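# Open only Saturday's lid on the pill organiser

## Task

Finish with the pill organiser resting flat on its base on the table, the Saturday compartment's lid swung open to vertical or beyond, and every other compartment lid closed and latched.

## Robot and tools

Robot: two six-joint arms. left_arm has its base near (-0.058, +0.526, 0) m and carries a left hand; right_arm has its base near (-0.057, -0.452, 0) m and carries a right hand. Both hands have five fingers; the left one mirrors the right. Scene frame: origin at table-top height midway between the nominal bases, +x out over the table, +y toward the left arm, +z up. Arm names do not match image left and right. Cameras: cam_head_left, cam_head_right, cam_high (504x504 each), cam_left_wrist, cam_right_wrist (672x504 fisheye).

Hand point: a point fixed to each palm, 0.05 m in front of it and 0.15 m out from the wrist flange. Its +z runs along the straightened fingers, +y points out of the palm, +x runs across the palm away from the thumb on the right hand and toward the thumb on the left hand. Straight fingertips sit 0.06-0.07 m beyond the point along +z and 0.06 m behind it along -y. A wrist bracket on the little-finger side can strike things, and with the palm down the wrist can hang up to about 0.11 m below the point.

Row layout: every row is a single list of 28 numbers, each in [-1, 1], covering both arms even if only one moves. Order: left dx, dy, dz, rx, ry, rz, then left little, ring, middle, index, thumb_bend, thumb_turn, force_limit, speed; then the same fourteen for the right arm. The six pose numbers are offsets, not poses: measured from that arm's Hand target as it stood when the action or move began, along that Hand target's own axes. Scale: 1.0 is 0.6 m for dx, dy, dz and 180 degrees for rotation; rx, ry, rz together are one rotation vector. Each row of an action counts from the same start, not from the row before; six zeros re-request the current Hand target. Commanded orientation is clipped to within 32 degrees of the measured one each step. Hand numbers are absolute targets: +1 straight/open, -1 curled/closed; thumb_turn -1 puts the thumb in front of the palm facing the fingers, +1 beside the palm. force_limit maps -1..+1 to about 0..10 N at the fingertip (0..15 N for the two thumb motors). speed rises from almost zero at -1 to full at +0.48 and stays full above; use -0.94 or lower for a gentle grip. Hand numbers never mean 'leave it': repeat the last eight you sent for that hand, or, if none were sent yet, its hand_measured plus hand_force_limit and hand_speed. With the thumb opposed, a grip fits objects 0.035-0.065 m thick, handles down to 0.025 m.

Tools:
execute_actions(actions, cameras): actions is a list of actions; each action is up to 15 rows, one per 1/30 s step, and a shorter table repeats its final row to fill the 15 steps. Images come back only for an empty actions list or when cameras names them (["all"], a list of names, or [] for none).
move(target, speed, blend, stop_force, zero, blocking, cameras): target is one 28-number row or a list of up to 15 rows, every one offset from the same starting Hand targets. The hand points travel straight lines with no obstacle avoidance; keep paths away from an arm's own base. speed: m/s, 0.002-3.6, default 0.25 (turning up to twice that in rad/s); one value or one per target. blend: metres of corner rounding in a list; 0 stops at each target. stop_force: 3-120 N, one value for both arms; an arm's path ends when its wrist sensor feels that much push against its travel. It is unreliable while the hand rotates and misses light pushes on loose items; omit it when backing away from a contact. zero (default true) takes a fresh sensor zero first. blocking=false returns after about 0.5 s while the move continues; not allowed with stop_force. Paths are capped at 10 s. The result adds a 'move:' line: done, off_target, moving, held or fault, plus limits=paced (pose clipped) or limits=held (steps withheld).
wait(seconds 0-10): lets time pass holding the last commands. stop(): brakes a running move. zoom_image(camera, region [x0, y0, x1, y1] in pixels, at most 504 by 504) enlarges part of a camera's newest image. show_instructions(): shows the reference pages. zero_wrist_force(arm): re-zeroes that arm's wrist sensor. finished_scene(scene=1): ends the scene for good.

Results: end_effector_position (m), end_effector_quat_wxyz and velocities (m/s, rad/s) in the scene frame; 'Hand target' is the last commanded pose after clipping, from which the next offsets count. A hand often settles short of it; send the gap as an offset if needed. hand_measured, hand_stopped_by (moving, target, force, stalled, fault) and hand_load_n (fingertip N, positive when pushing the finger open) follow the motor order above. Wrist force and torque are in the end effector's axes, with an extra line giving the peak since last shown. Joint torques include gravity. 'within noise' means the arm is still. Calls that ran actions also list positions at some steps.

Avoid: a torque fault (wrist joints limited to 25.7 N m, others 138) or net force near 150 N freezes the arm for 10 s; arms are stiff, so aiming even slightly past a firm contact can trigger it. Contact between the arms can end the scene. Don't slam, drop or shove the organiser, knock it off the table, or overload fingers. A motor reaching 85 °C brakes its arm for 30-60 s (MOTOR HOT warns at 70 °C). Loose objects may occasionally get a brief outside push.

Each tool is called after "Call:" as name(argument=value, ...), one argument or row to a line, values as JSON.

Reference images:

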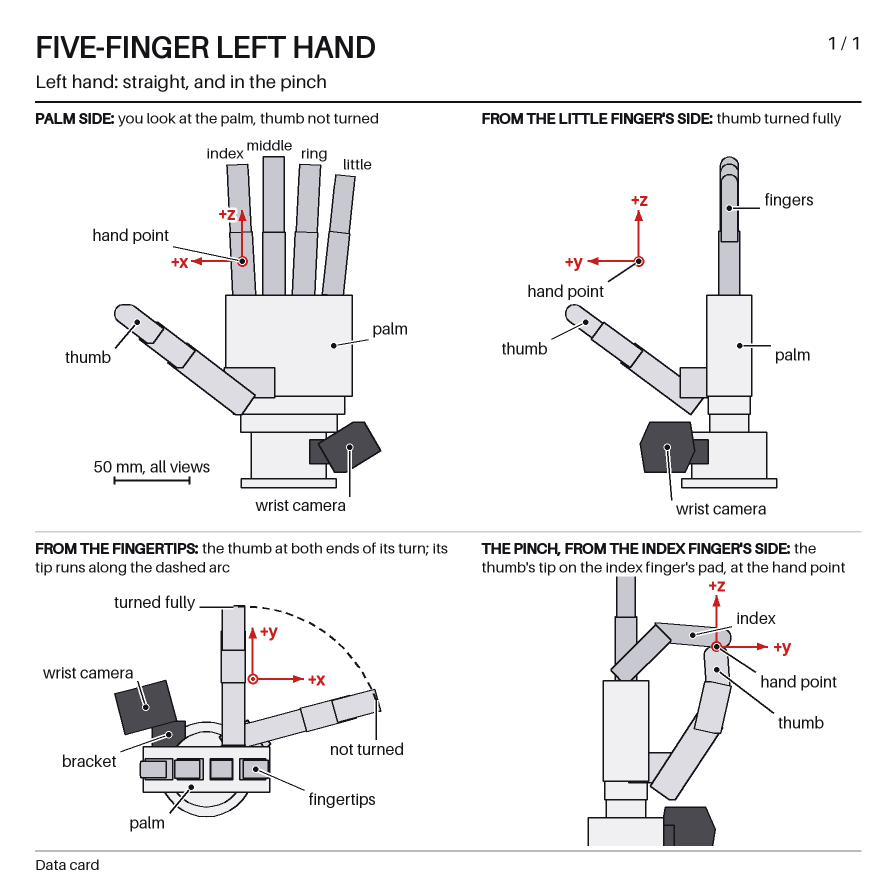

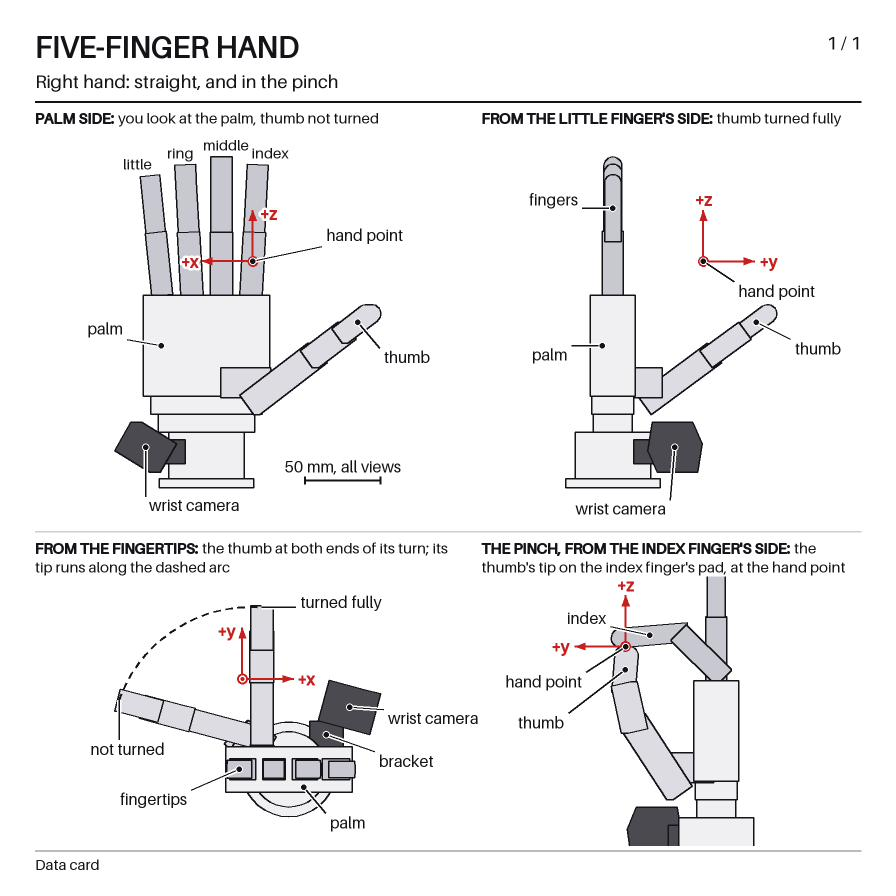

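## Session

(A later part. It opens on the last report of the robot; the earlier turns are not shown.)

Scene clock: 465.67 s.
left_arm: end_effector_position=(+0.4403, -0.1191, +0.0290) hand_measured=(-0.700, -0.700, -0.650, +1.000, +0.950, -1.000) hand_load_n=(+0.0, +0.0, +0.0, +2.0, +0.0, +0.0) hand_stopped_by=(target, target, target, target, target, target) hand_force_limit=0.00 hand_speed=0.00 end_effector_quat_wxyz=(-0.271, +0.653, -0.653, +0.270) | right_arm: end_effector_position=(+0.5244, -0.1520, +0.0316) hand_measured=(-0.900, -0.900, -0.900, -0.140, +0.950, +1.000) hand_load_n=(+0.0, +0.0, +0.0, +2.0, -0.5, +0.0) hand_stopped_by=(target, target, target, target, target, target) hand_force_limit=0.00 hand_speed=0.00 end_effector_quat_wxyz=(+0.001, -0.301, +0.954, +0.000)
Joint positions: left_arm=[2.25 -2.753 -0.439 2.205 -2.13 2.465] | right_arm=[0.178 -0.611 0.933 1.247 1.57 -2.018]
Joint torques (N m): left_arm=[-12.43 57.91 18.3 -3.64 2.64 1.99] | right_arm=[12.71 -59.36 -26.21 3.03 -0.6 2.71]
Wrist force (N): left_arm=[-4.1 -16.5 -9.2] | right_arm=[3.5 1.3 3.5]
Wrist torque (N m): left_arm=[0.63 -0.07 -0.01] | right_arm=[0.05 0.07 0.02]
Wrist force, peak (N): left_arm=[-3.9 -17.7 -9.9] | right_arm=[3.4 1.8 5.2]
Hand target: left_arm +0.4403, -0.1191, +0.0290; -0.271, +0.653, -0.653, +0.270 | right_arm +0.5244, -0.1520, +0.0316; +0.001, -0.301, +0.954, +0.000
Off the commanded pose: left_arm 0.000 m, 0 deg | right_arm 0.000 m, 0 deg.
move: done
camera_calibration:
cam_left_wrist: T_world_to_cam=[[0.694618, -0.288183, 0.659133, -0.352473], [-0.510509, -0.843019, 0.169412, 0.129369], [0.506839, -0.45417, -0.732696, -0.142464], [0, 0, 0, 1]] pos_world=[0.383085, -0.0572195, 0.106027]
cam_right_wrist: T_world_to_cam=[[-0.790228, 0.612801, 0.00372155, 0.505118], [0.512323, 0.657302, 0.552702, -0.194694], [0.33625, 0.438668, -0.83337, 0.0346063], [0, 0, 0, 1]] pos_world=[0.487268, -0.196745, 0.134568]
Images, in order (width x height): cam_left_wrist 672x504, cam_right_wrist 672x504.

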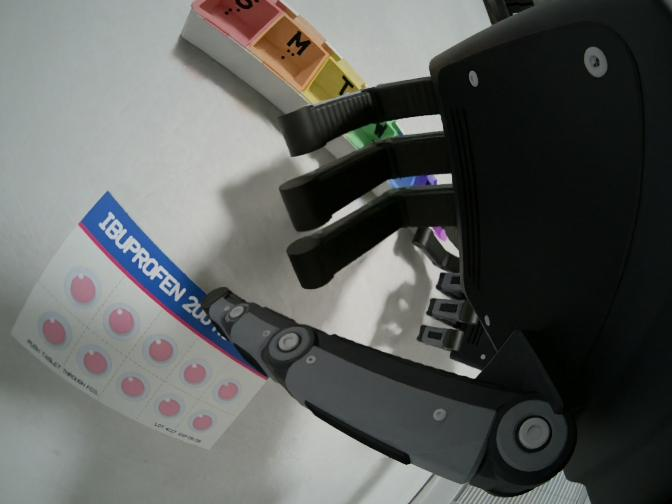

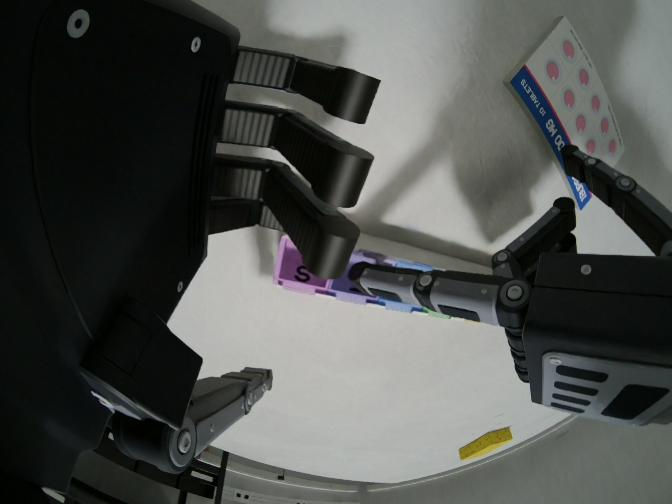

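Call:
move(
  target=[
    [0,0,0,0,0,0,-0.7,-0.7,-0.65,1,0.95,-1,0,0,0.007,0,0,0,0,0,-0.9,-0.9,-0.9,-0.14,0.95,1,0,0],
    [0,0,0,0,0,0,-0.7,-0.7,-0.65,1,0.95,-1,0,0,0.007,0,0.0183,0,0,0,-0.9,-0.9,-0.9,-0.14,0.95,1,0,0],
  ],
  speed=0.03,
)

Call:
move(
  target=[0,0,0,0,0,0,-0.7,-0.7,-0.65,1,0.95,-1,0,0,-0.015,0,0,0,0,0,-0.9,-0.9,-0.9,-0.14,0.95,1,0,0],
  speed=0.005,
  stop_force=8,
  cameras=["cam_right_wrist","cam_high"],
)

Call:
zoom_image(
  camera="cam_right_wrist",
  region=[250, 170, 450, 330],
)

Call:
zoom_image(
  camera="cam_high",
  region=[170, 210, 260, 310],
)

Scene clock: 476.33 s.
left_arm: end_effector_position=(+0.4403, -0.1191, +0.0290) hand_measured=(-0.700, -0.700, -0.650, +1.000, +0.950, -1.000) hand_load_n=(+0.0, +0.0, +0.0, +2.0, +0.0, +0.0) hand_stopped_by=(target, target, target, target, target, target) hand_force_limit=0.00 hand_speed=0.00 end_effector_quat_wxyz=(-0.271, +0.653, -0.653, +0.270) | right_arm: end_effector_position=(+0.5210, -0.1544, +0.0208) hand_measured=(-0.900, -0.900, -0.900, -0.140, +0.950, +1.000) hand_load_n=(+0.0, +0.0, +0.0, +0.0, +0.0, +0.0) hand_stopped_by=(target, target, target, target, target, target) hand_force_limit=0.00 hand_speed=0.00 end_effector_quat_wxyz=(+0.001, -0.301, +0.954, +0.000)
Joint positions: left_arm=[2.25 -2.753 -0.439 2.205 -2.13 2.465] | right_arm=[0.175 -0.612 0.964 1.217 1.57 -2.021]
Joint torques (N m): left_arm=[-9.96 57.52 18.47 -3.57 2.68 1.93] | right_arm=[-9.99 -37.68 -7.91 0.59 -0.32 -2.09]
Wrist force (N): left_arm=[-3.7 -15.7 -10.3] | right_arm=[-1.1 1.5 1.4]
Wrist torque (N m): left_arm=[0.69 -0.02 0.00] | right_arm=[0.10 0.01 0.14]
Wrist force, peak (N): left_arm=[-3.8 -17.8 -10.1] | right_arm=[3.8 1.5 3.7]
Hand target: left_arm +0.4403, -0.1191, +0.0290; -0.271, +0.653, -0.653, +0.270 | right_arm +0.5210, -0.1544, +0.0206; +0.001, -0.301, +0.954, +0.000
Off the commanded pose: left_arm 0.000 m, 0 deg | right_arm 0.000 m, 0 deg.
move: done

Scene clock: 479.00 s.
left_arm: end_effector_position=(+0.4403, -0.1191, +0.0290) hand_measured=(-0.700, -0.700, -0.650, +1.000, +0.950, -1.000) hand_load_n=(+0.0, +0.0, +0.0, +2.0, +0.0, +0.0) hand_stopped_by=(target, target, target, target, target, target) hand_force_limit=0.00 hand_speed=0.00 end_effector_quat_wxyz=(-0.271, +0.653, -0.653, +0.270) | right_arm: end_effector_position=(+0.5284, -0.1492, +0.0206) hand_measured=(-0.900, -0.900, -0.900, -0.140, +0.950, +1.000) hand_load_n=(+0.0, +0.0, +0.0, +0.0, +0.0, +0.0) hand_stopped_by=(target, target, target, target, target, target) hand_force_limit=0.00 hand_speed=0.00 end_effector_quat_wxyz=(+0.001, -0.301, +0.954, +0.000)
Joint positions: left_arm=[2.25 -2.753 -0.439 2.205 -2.13 2.465] | right_arm=[0.181 -0.587 0.916 1.24 1.57 -2.014]
Joint torques (N m): left_arm=[-8.95 58.34 17.86 -3.44 2.79 1.87] | right_arm=[13.05 -39.77 -25.63 2.67 -1.99 2.78]
Wrist force (N): left_arm=[-4.2 -17.4 -10.2] | right_arm=[5.4 0.4 0.7]
Wrist torque (N m): left_arm=[0.60 -0.07 -0.03] | right_arm=[0.10 0.09 0.02]
Wrist force, peak (N): left_arm=[-4.3 -17.7 -10.2] | right_arm=[5.5 0.0 0.8]
Hand target: left_arm +0.4403, -0.1191, +0.0290; -0.271, +0.653, -0.653, +0.270 | right_arm +0.5284, -0.1492, +0.0206; +0.001, -0.301, +0.954, +0.000
Off the commanded pose: left_arm 0.000 m, 0 deg | right_arm 0.000 m, 0 deg.
move: done
camera_calibration:
cam_right_wrist: T_world_to_cam=[[-0.790255, 0.612766, 0.00378725, 0.506602], [0.51234, 0.657324, 0.55266, -0.192503], [0.336162, 0.438682, -0.833398, 0.0229156], [0, 0, 0, 1]] pos_world=[0.491268, -0.193945, 0.123568]
Images, in order (width x height): cam_high 504x504, cam_right_wrist 672x504.

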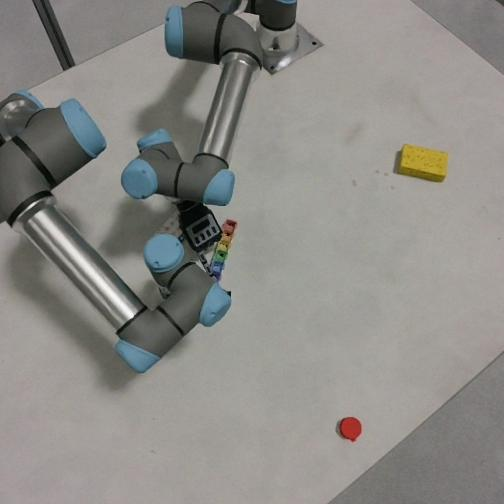

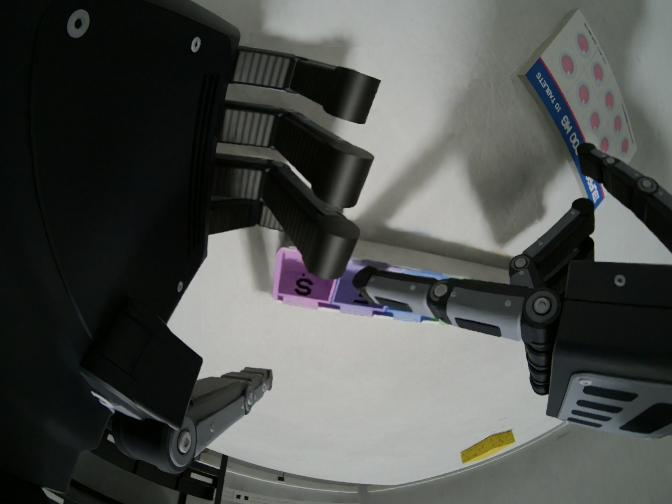

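Scaled by 2.520 from the camera's 672x504 image, which has a finer 960x720 frame.

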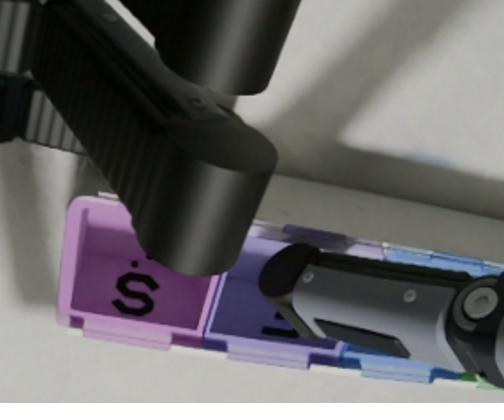

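Scaled by 5.040 from the camera's 504x504 image, which has a finer 720x720 frame.

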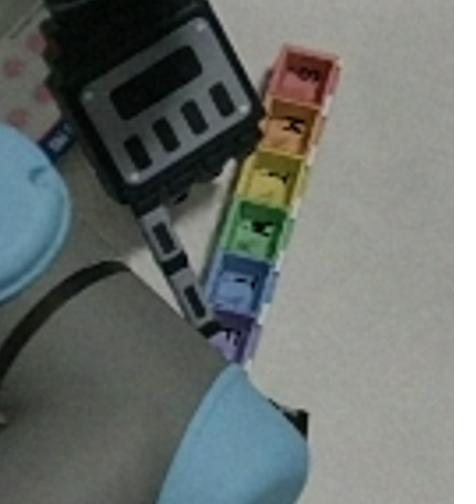

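Call:
move(
  target=[
    [0,0,0,0,0,0,-0.7,-0.7,-0.65,1,0.95,-1,0,0,0,0,0,0,0,-0.0167,-0.9,-0.9,-0.9,-0.14,0.95,1,0,0],
  ],
  speed=0.03,
)

Call:
move(
  target=[0,0,0,0,0,0,-0.7,-0.7,-0.65,1,0.95,-1,0,0,-0.003,0,-0.0117,0,0,0,-0.9,-0.9,-0.9,-0.14,0.95,1,0,0],
  speed=0.006,
  stop_force=12,
  cameras=["cam_right_wrist","cam_high"],
)

Call:
zoom_image(
  camera="cam_right_wrist",
  region=[250, 170, 450, 330],
)

Scene clock: 482.43 s.
left_arm: end_effector_position=(+0.4403, -0.1191, +0.0290) hand_measured=(-0.700, -0.700, -0.650, +1.000, +0.950, -1.000) hand_load_n=(+0.0, +0.0, +0.0, +2.0, +0.0, +0.0) hand_stopped_by=(target, target, target, target, target, target) hand_force_limit=0.00 hand_speed=0.00 end_effector_quat_wxyz=(-0.271, +0.653, -0.653, +0.270) | right_arm: end_effector_position=(+0.5284, -0.1492, +0.0206) hand_measured=(-0.900, -0.900, -0.900, -0.140, +0.950, +1.000) hand_load_n=(+0.0, +0.0, +0.0, +0.5, +0.0, +0.0) hand_stopped_by=(target, target, target, target, target, target) hand_force_limit=0.00 hand_speed=0.00 end_effector_quat_wxyz=(+0.001, -0.326, +0.945, +0.000)
Joint positions: left_arm=[2.25 -2.753 -0.439 2.205 -2.13 2.465] | right_arm=[0.181 -0.577 0.897 1.25 1.57 -2.067]
Joint torques (N m): left_arm=[-7.75 58.06 17.48 -3.33 2.79 1.87] | right_arm=[1.52 -40.15 -25 3.01 -0.75 -1.93]
Wrist force (N): left_arm=[-4.3 -17.6 -10.6] | right_arm=[3.6 -0.5 0.9]
Wrist torque (N m): left_arm=[0.64 -0.06 -0.03] | right_arm=[0.06 0.08 0.13]
Wrist force, peak (N): left_arm=[-4.4 -17.7 -10.7] | right_arm=[5.6 0.4 1.1]
Hand target: left_arm +0.4403, -0.1191, +0.0290; -0.271, +0.653, -0.653, +0.270 | right_arm +0.5284, -0.1492, +0.0206; +0.001, -0.326, +0.945, +0.000
Off the commanded pose: left_arm 0.000 m, 0 deg | right_arm 0.000 m, 0 deg.
move: done

Scene clock: 484.53 s.
left_arm: end_effector_position=(+0.4403, -0.1191, +0.0290) hand_measured=(-0.700, -0.700, -0.650, +1.000, +0.950, -1.000) hand_load_n=(+0.0, +0.0, +0.0, +1.5, +0.0, +0.0) hand_stopped_by=(target, target, target, target, target, target) hand_force_limit=0.00 hand_speed=0.00 end_effector_quat_wxyz=(-0.271, +0.653, -0.653, +0.270) | right_arm: end_effector_position=(+0.5298, -0.1481, +0.0277) hand_measured=(-0.900, -0.900, -0.900, -0.140, +0.950, +1.000) hand_load_n=(+0.0, +0.0, +0.0, +9.0, +0.0, +0.0) hand_stopped_by=(target, target, target, target, target, target) hand_force_limit=0.00 hand_speed=0.00 end_effector_quat_wxyz=(+0.001, -0.326, +0.945, +0.000)
Joint positions: left_arm=[2.25 -2.753 -0.439 2.205 -2.13 2.465] | right_arm=[0.182 -0.578 0.881 1.267 1.57 -2.066]
Joint torques (N m): left_arm=[-6.43 57.96 16.95 -3.33 2.85 1.86] | right_arm=[12.65 -63.95 -27.03 3.55 -0.84 2.77]
Wrist force (N): left_arm=[-3.9 -17.1 -10.2] | right_arm=[3.6 1.5 7.8]
Wrist torque (N m): left_arm=[0.61 -0.05 -0.01] | right_arm=[0.09 0.09 0.03]
Wrist force, peak (N): left_arm=[-4.2 -17.8 -10.6] | right_arm=[3.3 1.6 8.9]
Hand target: left_arm +0.4403, -0.1191, +0.0290; -0.271, +0.653, -0.653, +0.270 | right_arm +0.5298, -0.1481, +0.0277; +0.001, -0.326, +0.945, +0.000
Off the commanded pose: left_arm 0.000 m, 0 deg | right_arm 0.000 m, 0 deg.
move: done
camera_calibration:
cam_right_wrist: T_world_to_cam=[[-0.821261, 0.570541, 0.00369692, 0.517182], [0.477151, 0.683251, 0.552717, -0.175361], [0.312821, 0.455689, -0.833361, 0.0426641], [0, 0, 0, 1]] pos_world=[0.495069, -0.194699, 0.130568]
Images, in order (width x height): cam_high 504x504, cam_right_wrist 672x504.

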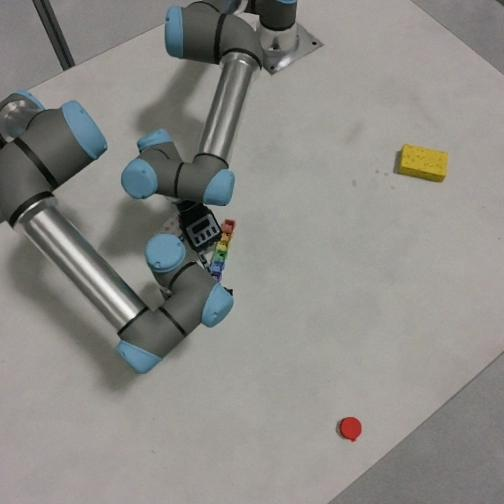

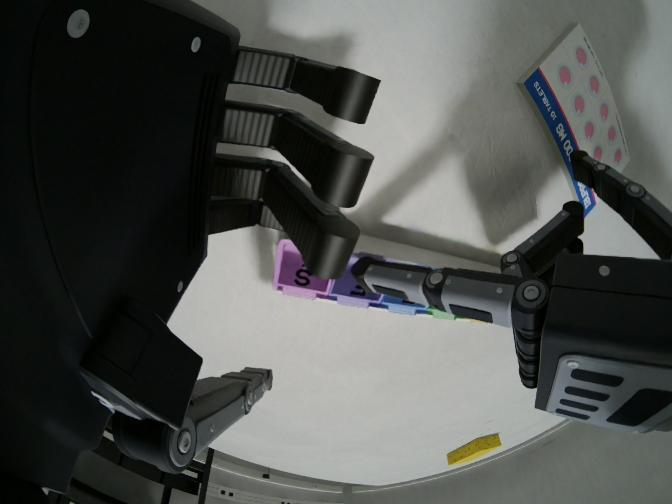

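Scaled by 2.520 from the camera's 672x504 image, which has a finer 960x720 frame.

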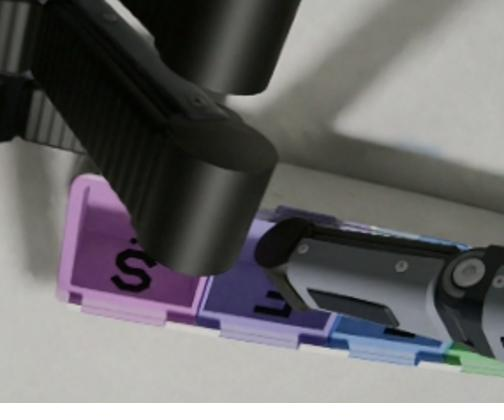

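Call:
move(
  target=[0,0,0,0,0,0,-0.7,-0.7,-0.65,1,0.95,-1,0,0,-0.002,0,-0.005,0,0,0,-0.9,-0.9,-0.9,-0.14,0.95,1,0,0],
  speed=0.005,
  stop_force=10,
  cameras=["cam_right_wrist"],
)

Call:
zoom_image(
  camera="cam_right_wrist",
  region=[250, 170, 450, 330],
)

Scene clock: 487.93 s.
left_arm: end_effector_position=(+0.4403, -0.1191, +0.0290) hand_measured=(-0.700, -0.700, -0.650, +1.000, +0.950, -1.000) hand_load_n=(+0.0, +0.0, +0.0, +1.5, +0.0, +0.5) hand_stopped_by=(target, target, target, target, target, target) hand_force_limit=0.00 hand_speed=0.00 end_effector_quat_wxyz=(-0.271, +0.653, -0.653, +0.270) | right_arm: end_effector_position=(+0.5307, -0.1474, +0.0307) hand_measured=(-0.900, -0.900, -0.900, -0.140, +0.950, +1.000) hand_load_n=(+0.0, +0.0, +0.0, +2.5, +0.0, +0.0) hand_stopped_by=(target, target, target, target, target, target) hand_force_limit=0.00 hand_speed=0.00 end_effector_quat_wxyz=(+0.001, -0.326, +0.945, +0.000)
Joint positions: left_arm=[2.25 -2.753 -0.439 2.205 -2.13 2.465] | right_arm=[0.183 -0.577 0.871 1.276 1.57 -2.065]
Joint torques (N m): left_arm=[-5.39 58.41 16.69 -3.08 2.97 1.81] | right_arm=[13.15 -41.66 -26.56 3.05 -0.42 2.62]
Wrist force (N): left_arm=[-4.4 -17.2 -9.5] | right_arm=[4.2 0.9 2.7]
Wrist torque (N m): left_arm=[0.58 -0.09 -0.03] | right_arm=[0.09 0.07 0.00]
Wrist force, peak (N): left_arm=[-4.2 -17.4 -10.1] | right_arm=[3.4 1.7 9.0]
Hand target: left_arm +0.4403, -0.1191, +0.0290; -0.271, +0.653, -0.653, +0.270 | right_arm +0.5307, -0.1474, +0.0307; +0.001, -0.326, +0.945, +0.000
Off the commanded pose: left_arm 0.000 m, 0 deg | right_arm 0.000 m, 0 deg.
move: done
camera_calibration:
cam_right_wrist: T_world_to_cam=[[-0.821261, 0.570541, 0.00369692, 0.517511], [0.477151, 0.683251, 0.552717, -0.177927], [0.312821, 0.455689, -0.833361, 0.0445637], [0, 0, 0, 1]] pos_world=[0.495969, -0.193999, 0.133568]
Images, in order (width x height): cam_right_wrist 672x504.

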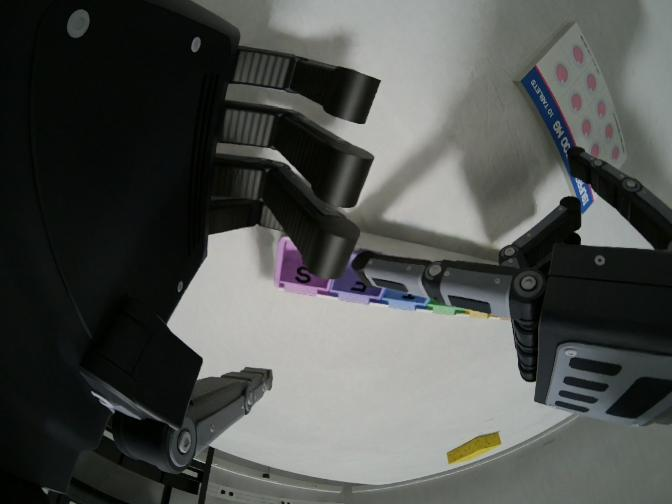

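Scaled by 2.520 from the camera's 672x504 image, which has a finer 960x720 frame.

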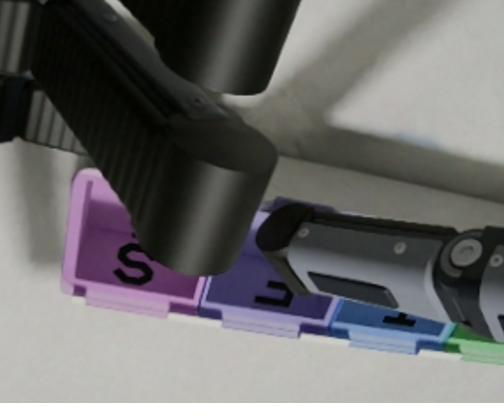

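Call:
move(
  target=[
    [0,0,0,0,0,0,-0.7,-0.7,-0.65,1,0.95,-1,0,0,0.033,0,0,0,0,0,-0.9,-0.9,-0.9,-0.14,0.95,1,0,0],
    [0,-0.0825,-0.0825,0,0,0,-0.7,-0.7,-0.65,1,0.95,-1,0,0,0.033,-0.1,-0.04,0,0,0,-0.9,-0.9,-0.9,-0.14,0.95,1,0,0],
    [-0.15,-0.0825,-0.0825,0,0,0,-0.7,-0.7,-0.65,1,0.95,-1,0,0,0.033,-0.1,-0.04,0,0,0,-0.9,-0.9,-0.9,-0.14,0.95,1,0,0],
  ],
  speed=[0.05,0.08,0.15],
  cameras=["cam_right_wrist","cam_high","cam_head_left"],
)

Call:
zoom_image(
  camera="cam_high",
  region=[170, 210, 260, 310],
)

Call:
zoom_image(
  camera="cam_right_wrist",
  region=[330, 220, 510, 340],
)

Call:
zoom_image(
  camera="cam_head_left",
  region=[160, 330, 290, 430],
)

Scene clock: 537.80 s.
left_arm: end_effector_position=(+0.4403, -0.0291, +0.0991) hand_measured=(-0.700, -0.700, -0.650, +1.000, +0.950, -1.000) hand_load_n=(+0.0, +0.0, +0.0, +0.0, +0.0, +0.0) hand_stopped_by=(target, target, target, target, target, target) hand_force_limit=0.00 hand_speed=0.00 end_effector_quat_wxyz=(-0.271, +0.653, -0.653, +0.270) | right_arm: end_effector_position=(+0.5521, -0.2068, +0.0546) hand_measured=(-0.900, -0.900, -0.900, -0.140, +0.950, +1.000) hand_load_n=(+0.0, +0.0, +0.0, +0.0, +0.0, +0.0) hand_stopped_by=(target, target, target, target, target, target) hand_force_limit=0.00 hand_speed=0.00 end_effector_quat_wxyz=(+0.001, -0.326, +0.945, +0.000)
Joint positions: left_arm=[2.344 -2.419 -0.893 2.37 -2.076 2.555] | right_arm=[0.086 -0.594 0.841 1.324 1.57 -2.162]
Joint torques (N m): left_arm=[12.99 65.25 13.14 1.14 1.15 1.94] | right_arm=[-9.81 -39.45 -24.28 3.95 1.66 -2.15]
Wrist force (N): left_arm=[-0.9 0.8 -1.3] | right_arm=[-1.3 1.3 1.3]
Wrist torque (N m): left_arm=[0.01 0.16 0.00] | right_arm=[0.06 0.04 0.10]
Wrist force, peak (N): left_arm=[-2.9 -16.5 -12.4] | right_arm=[4.2 1.1 3.7]
Hand target: left_arm +0.4403, -0.0291, +0.0991; -0.271, +0.653, -0.653, +0.270 | right_arm +0.5521, -0.2068, +0.0546; +0.001, -0.326, +0.945, +0.000
Off the commanded pose: left_arm 0.000 m, 0 deg | right_arm 0.000 m, 0 deg.
move: done
camera_calibration:
cam_right_wrist: T_world_to_cam=[[-0.821261, 0.570541, 0.00369692, 0.568944], [0.477151, 0.683251, 0.552717, -0.16075], [0.312821, 0.455689, -0.833361, 0.0849835], [0, 0, 0, 1]] pos_world=[0.517369, -0.253499, 0.157568]
Images, in order (width x height): cam_head_left 504x504, cam_high 504x504, cam_right_wrist 672x504.

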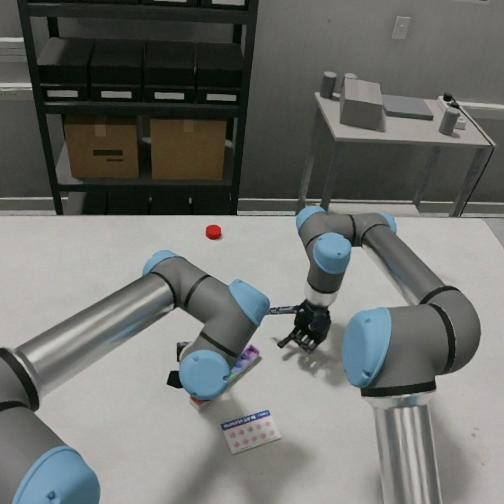

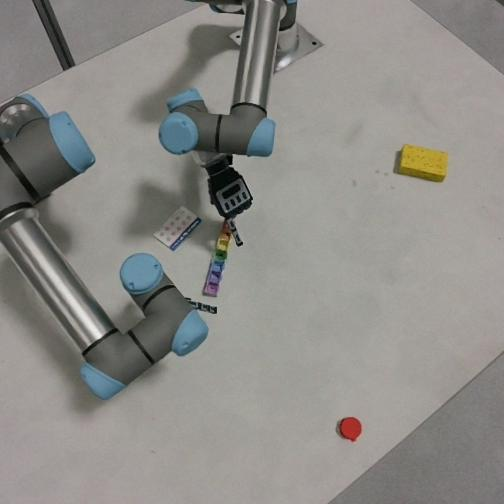

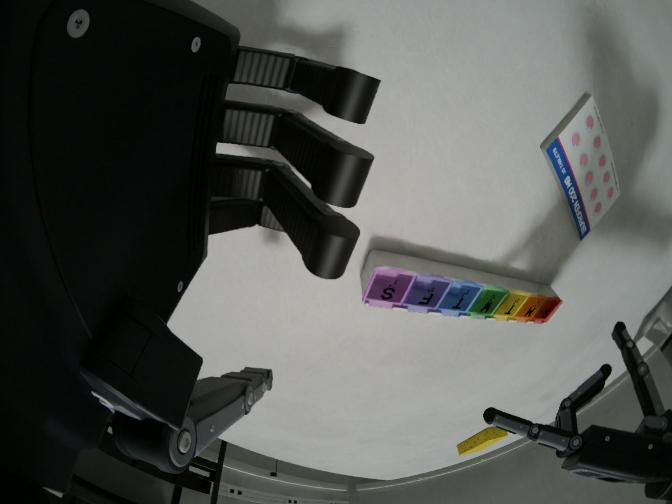

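Scaled by 5.040 from the camera's 504x504 image, which has a finer 720x720 frame.

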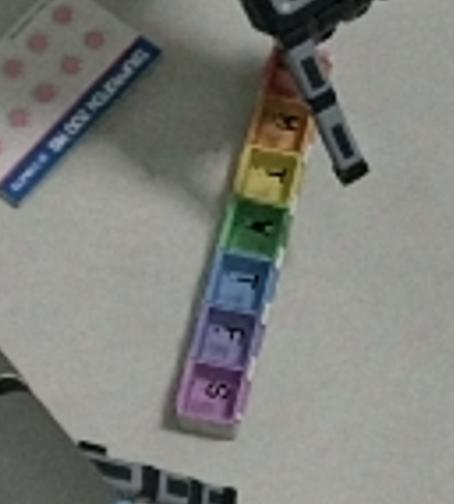

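Scaled by 2.800 from the camera's 672x504 image, which has a finer 960x720 frame.

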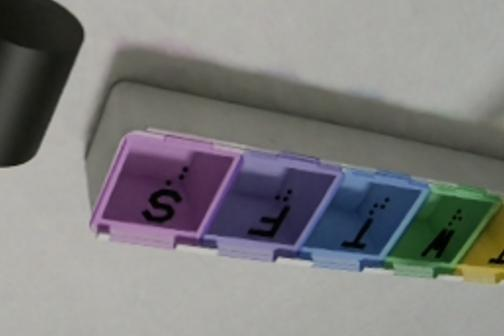

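Scaled by 3.877 from the camera's 504x504 image, which has a finer 720x720 frame.

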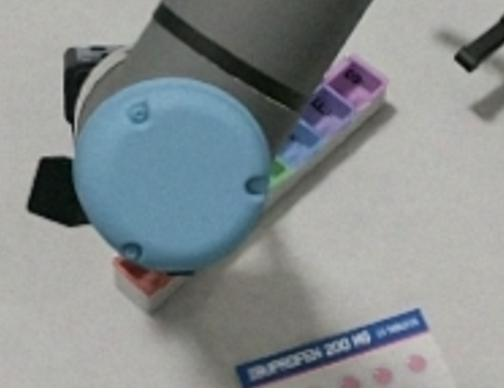

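Call:
move(
  target=[0,-0.1181,0.0922,-0.0867,0.4108,0.2882,-0.7,1,-0.65,1,0.95,-1,0,0,0,0,0,0,0,0,-0.9,-0.9,-0.9,-0.14,0.95,1,0,0],
  speed=0.2,
  cameras=["cam_left_wrist","cam_high","cam_right_wrist"],
)

Scene clock: 559.80 s.
left_arm: end_effector_position=(+0.5283, -0.0284, +0.1097) hand_measured=(-0.700, +1.000, -0.650, +1.000, +0.950, -1.000) hand_load_n=(+0.0, +0.0, +0.0, +0.0, +0.0, +0.0) hand_stopped_by=(target, target, target, target, target, target) hand_force_limit=0.00 hand_speed=0.00 end_effector_quat_wxyz=(-0.038, -0.117, +0.874, -0.470) | right_arm: end_effector_position=(+0.5521, -0.2068, +0.0546) hand_measured=(-0.900, -0.900, -0.900, -0.140, +0.950, +1.000) hand_load_n=(+0.0, +0.0, +0.0, +0.0, +0.0, +0.0) hand_stopped_by=(target, target, target, target, target, target) hand_force_limit=0.00 hand_speed=0.00 end_effector_quat_wxyz=(+0.001, -0.326, +0.945, +0.000)
Joint positions: left_arm=[2.741 -2.902 -0.035 1.905 -0.703 3.834] | right_arm=[0.086 -0.594 0.841 1.324 1.57 -2.162]
Joint torques (N m): left_arm=[12.32 56.98 26.89 0.85 2.51 2.01] | right_arm=[-9.93 -39.84 -24.41 3.93 1.65 -2.13]
Wrist force (N): left_arm=[-0.6 0.5 -1.7] | right_arm=[-1.1 1.5 1.4]
Wrist torque (N m): left_arm=[0.04 0.07 -0.01] | right_arm=[0.10 0.01 0.13]
Wrist force, peak (N): left_arm=[-1.0 1.0 -2.0] | right_arm=[-1.4 1.4 1.7]
Hand target: left_arm +0.5295, -0.0290, +0.1100; -0.160, -0.067, +0.910, -0.377 | right_arm +0.5521, -0.2068, +0.0546; +0.001, -0.326, +0.945, +0.000
Off the commanded pose: left_arm 0.001 m, 19 deg | right_arm 0.000 m, 0 deg.
elbow stopped short (left arm): the move would have taken joint 3 (elbow) straighter than the controller allows.
move: off_target (left_arm)
camera_calibration:
cam_left_wrist: T_world_to_cam=[[-0.0481925, -0.576534, 0.815651, -0.073589], [-0.896483, 0.385055, 0.219204, 0.470462], [-0.440449, -0.720653, -0.53541, 0.384466], [0, 0, 0, 1]] pos_world=[0.587553, 0.053486, 0.162743]
cam_right_wrist: T_world_to_cam=[[-0.821261, 0.570541, 0.00369692, 0.568944], [0.477151, 0.683251, 0.552717, -0.16075], [0.312821, 0.455689, -0.833361, 0.0849835], [0, 0, 0, 1]] pos_world=[0.517369, -0.253499, 0.157568]
Images, in order (width x height): cam_high 504x504, cam_left_wrist 672x504, cam_right_wrist 672x504.

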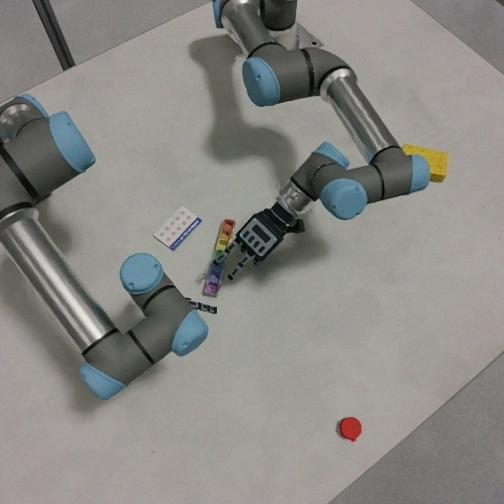

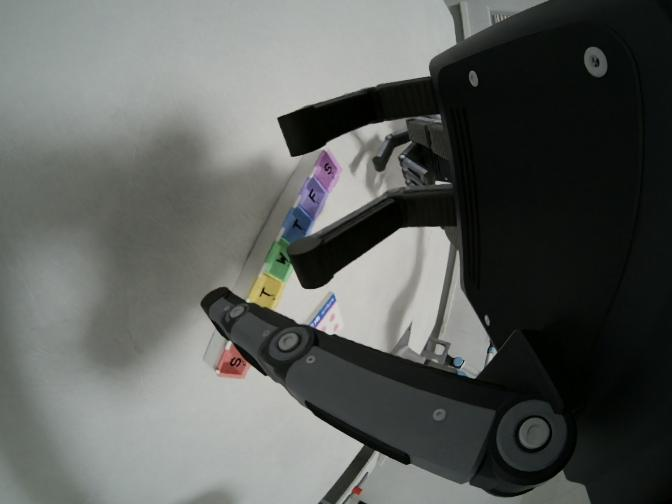

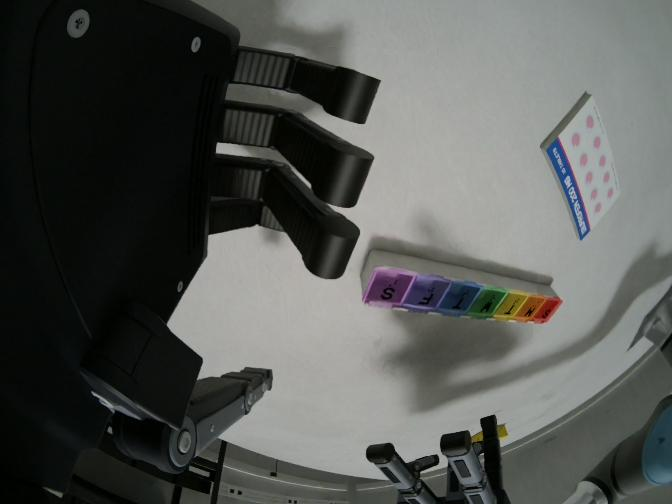

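Call:
move(
  target=[
    [0.167,0.158,-0.1227,0.0418,-0.0812,-0.0813,-0.7,1,-0.65,1,0.95,-1,0,0,-0.1038,0.016,0,0,0,-0.0889,-0.9,-0.9,-0.9,-0.14,0.95,1,0,0],
    [0.167,0.158,-0.1227,0.0418,-0.0812,-0.0813,-0.7,1,-0.65,1,0.95,-1,0,0,-0.1038,0.016,0,0,0,-0.0889,-0.9,-0.9,-0.14,-0.14,0.95,1,0,0],
    [0.167,0.158,-0.1227,0.0418,-0.0812,-0.0813,-0.7,1,-0.65,1,0.95,-1,0,0,-0.1038,0.016,0.0517,0,0,-0.0889,-0.9,-0.9,-0.14,-0.14,0.95,1,0,0],
  ],
  speed=[0.15,0.1,0.05],
  cameras=["cam_right_wrist","cam_high"],
)

Call:
zoom_image(
  camera="cam_high",
  region=[170, 210, 260, 310],
)

Scene clock: 584.60 s.
left_arm: end_effector_position=(+0.4300, +0.0899, +0.1301) hand_measured=(-0.700, +1.000, -0.650, +1.000, +0.950, -1.000) hand_load_n=(+0.0, +0.0, +0.0, +0.0, +0.0, +0.0) hand_stopped_by=(target, target, target, target, target, target) hand_force_limit=0.00 hand_speed=0.00 end_effector_quat_wxyz=(-0.085, -0.239, +0.880, -0.401) | right_arm: end_effector_position=(+0.5953, -0.1608, +0.0237) hand_measured=(-0.900, -0.900, -0.140, -0.140, +0.950, +1.000) hand_load_n=(+0.0, +0.0, +0.0, +0.0, +0.0, +0.0) hand_stopped_by=(target, target, target, target, target, target) hand_force_limit=0.00 hand_speed=0.00 end_effector_quat_wxyz=(+0.000, -0.454, +0.891, +0.000)
Joint positions: left_arm=[2.85 -2.358 -1.054 2.167 -0.777 3.796] | right_arm=[0.153 -0.197 0.126 1.642 1.57 -2.374]
Joint torques (N m): left_arm=[12.7 63.11 11.57 0.38 -0.59 -2.13] | right_arm=[-7.12 -65.67 -9.18 0.3 -1.94 2.01]
Wrist force (N): left_arm=[-0.5 1.1 -1.7] | right_arm=[-1.3 1.3 1.4]
Wrist torque (N m): left_arm=[0.09 0.09 0.11] | right_arm=[0.07 0.04 0.12]
Wrist force, peak (N): left_arm=[-0.3 1.8 -2.3] | right_arm=[-1.4 1.5 1.6]
Hand target: left_arm +0.4300, +0.0899, +0.1301; -0.085, -0.239, +0.880, -0.401 | right_arm +0.5953, -0.1609, +0.0237; +0.001, -0.454, +0.891, +0.000
Off the commanded pose: left_arm 0.000 m, 0 deg | right_arm 0.000 m, 0 deg.
elbow stopped short (right arm): the move would have taken joint 3 (elbow) straighter than the controller allows.
move: done
camera_calibration:
cam_right_wrist: T_world_to_cam=[[-0.946811, 0.321768, 0.00374018, 0.613018], [0.270198, 0.788646, 0.552295, -0.0555936], [0.174761, 0.52393, -0.83364, 0.117864], [0, 0, 0, 1]] pos_world=[0.574836, -0.215158, 0.126668]
Images, in order (width x height): cam_high 504x504, cam_right_wrist 672x504.

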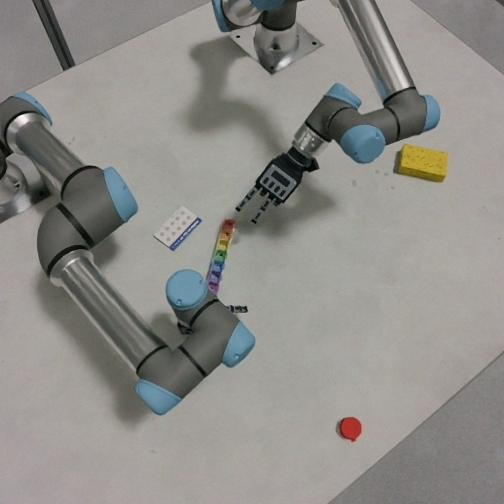

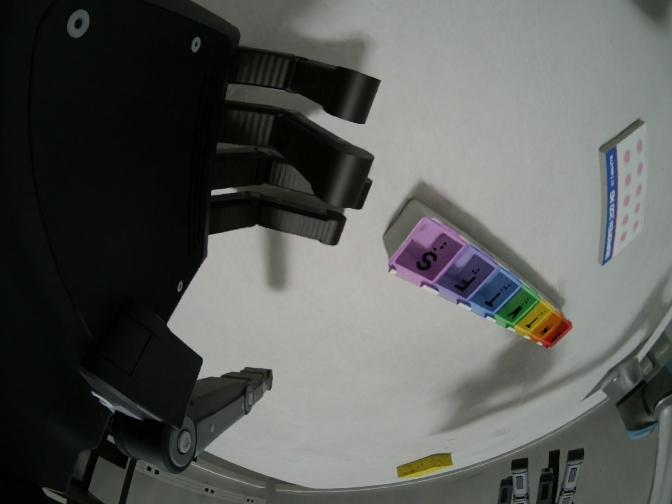

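Scaled by 5.040 from the camera's 504x504 image, which has a finer 720x720 frame.

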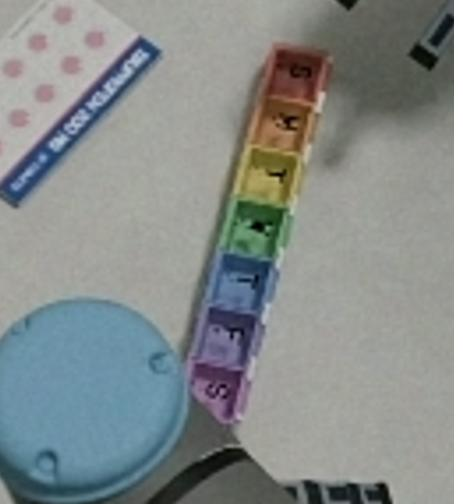

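Call:
move(
  target=[0,0,0,0,0,0,-0.7,1,-0.65,1,0.95,-1,0,0,-0.0329,0.1635,0,0,0,0,-0.9,-0.9,-0.14,-0.14,0.95,1,0,0],
  speed=0.07,
  cameras=["cam_right_wrist","cam_high"],
)

Call:
zoom_image(
  camera="cam_high",
  region=[170, 180, 270, 280],
)

Scene clock: 588.60 s.
left_arm: end_effector_position=(+0.4300, +0.0899, +0.1301) hand_measured=(-0.700, +1.000, -0.650, +1.000, +0.950, -1.000) hand_load_n=(+0.0, +0.0, +0.0, +0.0, +0.0, +0.0) hand_stopped_by=(target, target, target, target, target, target) hand_force_limit=0.00 hand_speed=0.00 end_effector_quat_wxyz=(-0.085, -0.239, +0.880, -0.401) | right_arm: end_effector_position=(+0.5275, -0.0874, +0.0237) hand_measured=(-0.900, -0.900, -0.140, -0.140, +0.950, +1.000) hand_load_n=(+0.0, +0.0, +0.0, +0.0, +0.0, +0.0) hand_stopped_by=(target, target, target, target, target, target) hand_force_limit=0.00 hand_speed=0.00 end_effector_quat_wxyz=(+0.001, -0.454, +0.891, +0.000)
Joint positions: left_arm=[2.85 -2.358 -1.054 2.167 -0.777 3.796] | right_arm=[0.277 -0.432 0.602 1.4 1.57 -2.25]
Joint torques (N m): left_arm=[12.72 63 11.86 0.38 -0.52 -2.13] | right_arm=[10.88 -61.71 -9.74 0.15 -2.04 2.57]
Wrist force (N): left_arm=[-0.5 1.3 -1.7] | right_arm=[-1.2 1.3 1.2]
Wrist torque (N m): left_arm=[0.12 0.09 0.10] | right_arm=[0.10 0.04 0.01]
Wrist force, peak (N): left_arm=[-0.3 1.4 -1.8] | right_arm=[-1.3 1.6 1.5]
Hand target: left_arm +0.4300, +0.0899, +0.1301; -0.085, -0.239, +0.880, -0.401 | right_arm +0.5274, -0.0873, +0.0237; +0.001, -0.454, +0.891, +0.000
Off the commanded pose: left_arm 0.000 m, 0 deg | right_arm 0.000 m, 0 deg.
move: done
camera_calibration:
cam_right_wrist: T_world_to_cam=[[-0.946748, 0.321958, 0.00338331, 0.525152], [0.2701, 0.788445, 0.552631, -0.0951543], [0.175257, 0.524116, -0.833419, 0.091022], [0, 0, 0, 1]] pos_world=[0.506935, -0.141759, 0.126668]
Images, in order (width x height): cam_high 504x504, cam_right_wrist 672x504.

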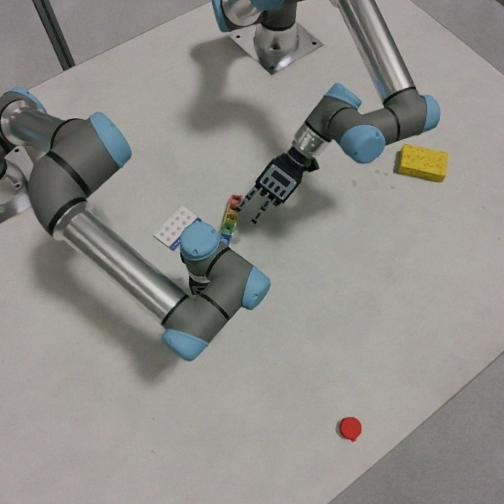

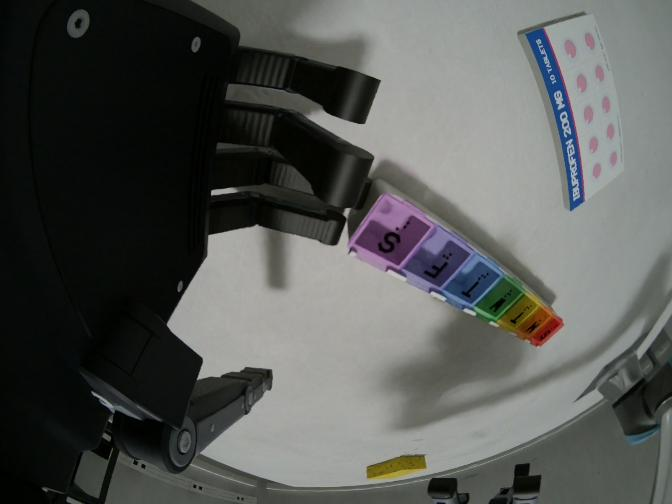

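Scaled by 5.040 from the camera's 504x504 image, which has a finer 720x720 frame.

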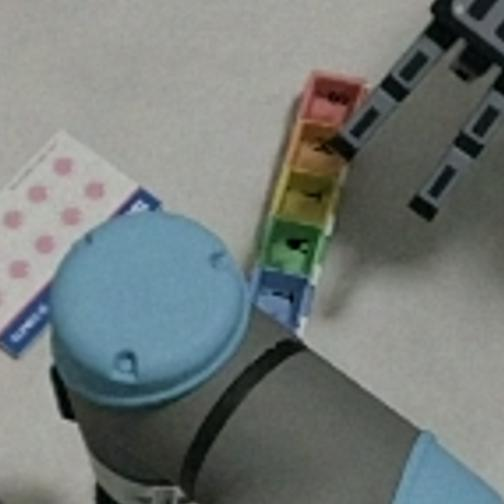

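Call:
move(
  target=[
    [0,0,0,0,0,0,-0.7,1,-0.65,1,0.95,-1,0,0,0.065,-0.0725,-0.01,0,0,0,-0.9,-0.9,-0.14,-0.14,0.95,1,0,0],
    [-0.0608,-0.0277,0.147,-0.0418,0.0812,0.0813,-0.7,1,-0.65,1,0.95,-1,0,0,0.065,-0.0725,-0.05,0,0,0.0611,-0.9,-0.9,-0.14,-0.14,0.95,1,0,0],
    [-0.0608,-0.0277,0.147,-0.0418,0.0812,0.0813,-0.7,1,-0.65,1,0.95,-1,0,0,0.065,-0.0725,-0.05,0,0,0.0611,-0.9,-0.9,-0.9,-0.14,0.95,1,0,0],
  ],
  speed=[0.08,0.12,0.1],
  cameras=["cam_right_wrist","cam_high","cam_left_wrist"],
)

Call:
zoom_image(
  camera="cam_high",
  region=[170, 180, 290, 280],
)

Call:
zoom_image(
  camera="cam_right_wrist",
  region=[330, 190, 530, 340],
)

Scene clock: 602.90 s.
left_arm: end_effector_position=(+0.4726, +0.0283, +0.0699) hand_measured=(-0.700, +1.000, -0.650, +1.000, +0.950, -1.000) hand_load_n=(+0.0, +0.0, +0.0, +0.0, +0.0, +0.0) hand_stopped_by=(target, target, target, target, target, target) hand_force_limit=0.00 hand_speed=0.00 end_effector_quat_wxyz=(-0.147, -0.071, +0.908, -0.386) | right_arm: end_effector_position=(+0.5397, -0.1444, +0.0536) hand_measured=(-0.900, -0.900, -0.900, -0.140, +0.950, +1.000) hand_load_n=(+0.0, +0.0, +0.0, +0.0, +0.0, +0.0) hand_stopped_by=(target, target, target, target, target, target) hand_force_limit=0.00 hand_speed=0.00 end_effector_quat_wxyz=(+0.001, -0.367, +0.930, +0.000)
Joint positions: left_arm=[2.765 -2.991 -0.035 1.511 -0.72 4.197] | right_arm=[0.186 -0.547 0.751 1.366 1.57 -2.149]
Joint torques (N m): left_arm=[12.51 54.21 25.76 -4.7 2.71 1.69] | right_arm=[-10.23 -60.04 -9.45 0.8 1.75 2.39]
Wrist force (N): left_arm=[-0.2 1.1 -1.9] | right_arm=[-1.4 1.6 1.5]
Wrist torque (N m): left_arm=[0.11 -0.01 -0.06] | right_arm=[0.10 0.05 0.02]
Wrist force, peak (N): left_arm=[-0.2 1.4 -2.1] | right_arm=[-1.5 2.1 1.3]
Hand target: left_arm +0.4737, +0.0276, +0.0701; -0.160, -0.067, +0.910, -0.377 | right_arm +0.5397, -0.1444, +0.0537; +0.001, -0.367, +0.930, +0.000
Off the commanded pose: left_arm 0.001 m, 2 deg | right_arm 0.000 m, 0 deg.
elbow stopped short (left arm): the move would have taken joint 3 (elbow) straighter than the controller allows.
move: done
camera_calibration:
cam_left_wrist: T_world_to_cam=[[-0.0453748, -0.684263, 0.727822, -0.00333969], [-0.754913, 0.50065, 0.423623, 0.322981], [-0.654253, -0.530221, -0.539276, 0.475359], [0, 0, 0, 1]] pos_world=[0.554676, 0.0880598, 0.121959]
cam_right_wrist: T_world_to_cam=[[-0.867912, 0.496705, 0.00357077, 0.537675], [0.415649, 0.722307, 0.552728, -0.158101], [0.271963, 0.481204, -0.833354, 0.0853187], [0, 0, 0, 1]] pos_world=[0.509166, -0.193923, 0.156568]
Images, in order (width x height): cam_high 504x504, cam_left_wrist 672x504, cam_right_wrist 672x504.

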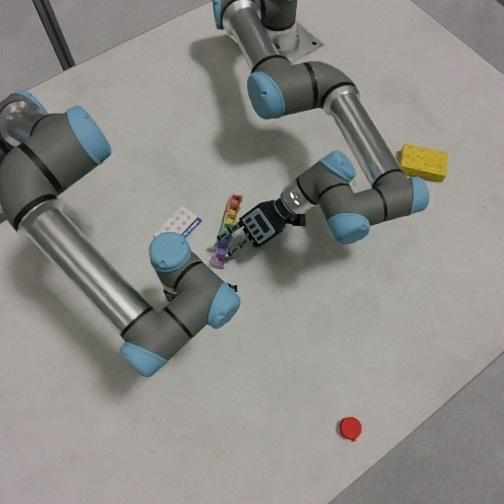

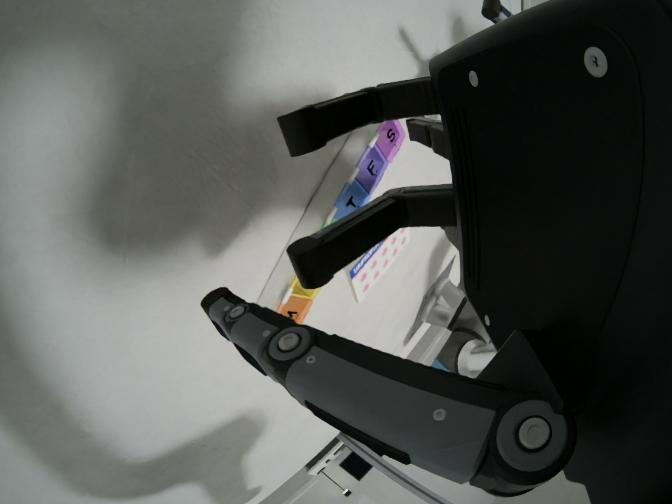

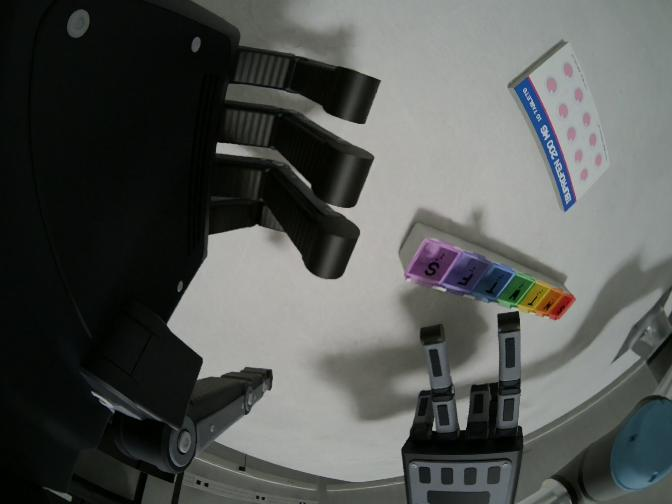

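Scaled by 4.200 from the camera's 504x504 image, which has a finer 720x720 frame.

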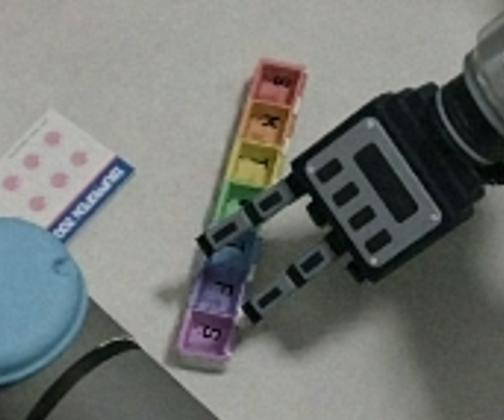

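Scaled by 2.520 from the camera's 672x504 image, which has a finer 960x720 frame.

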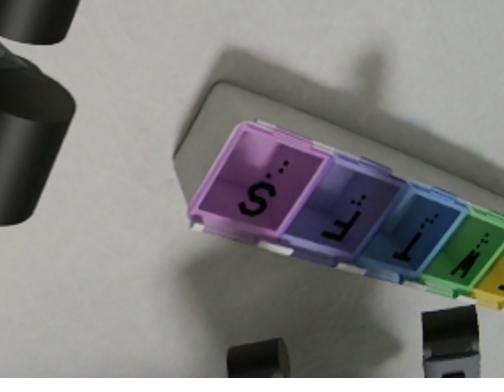

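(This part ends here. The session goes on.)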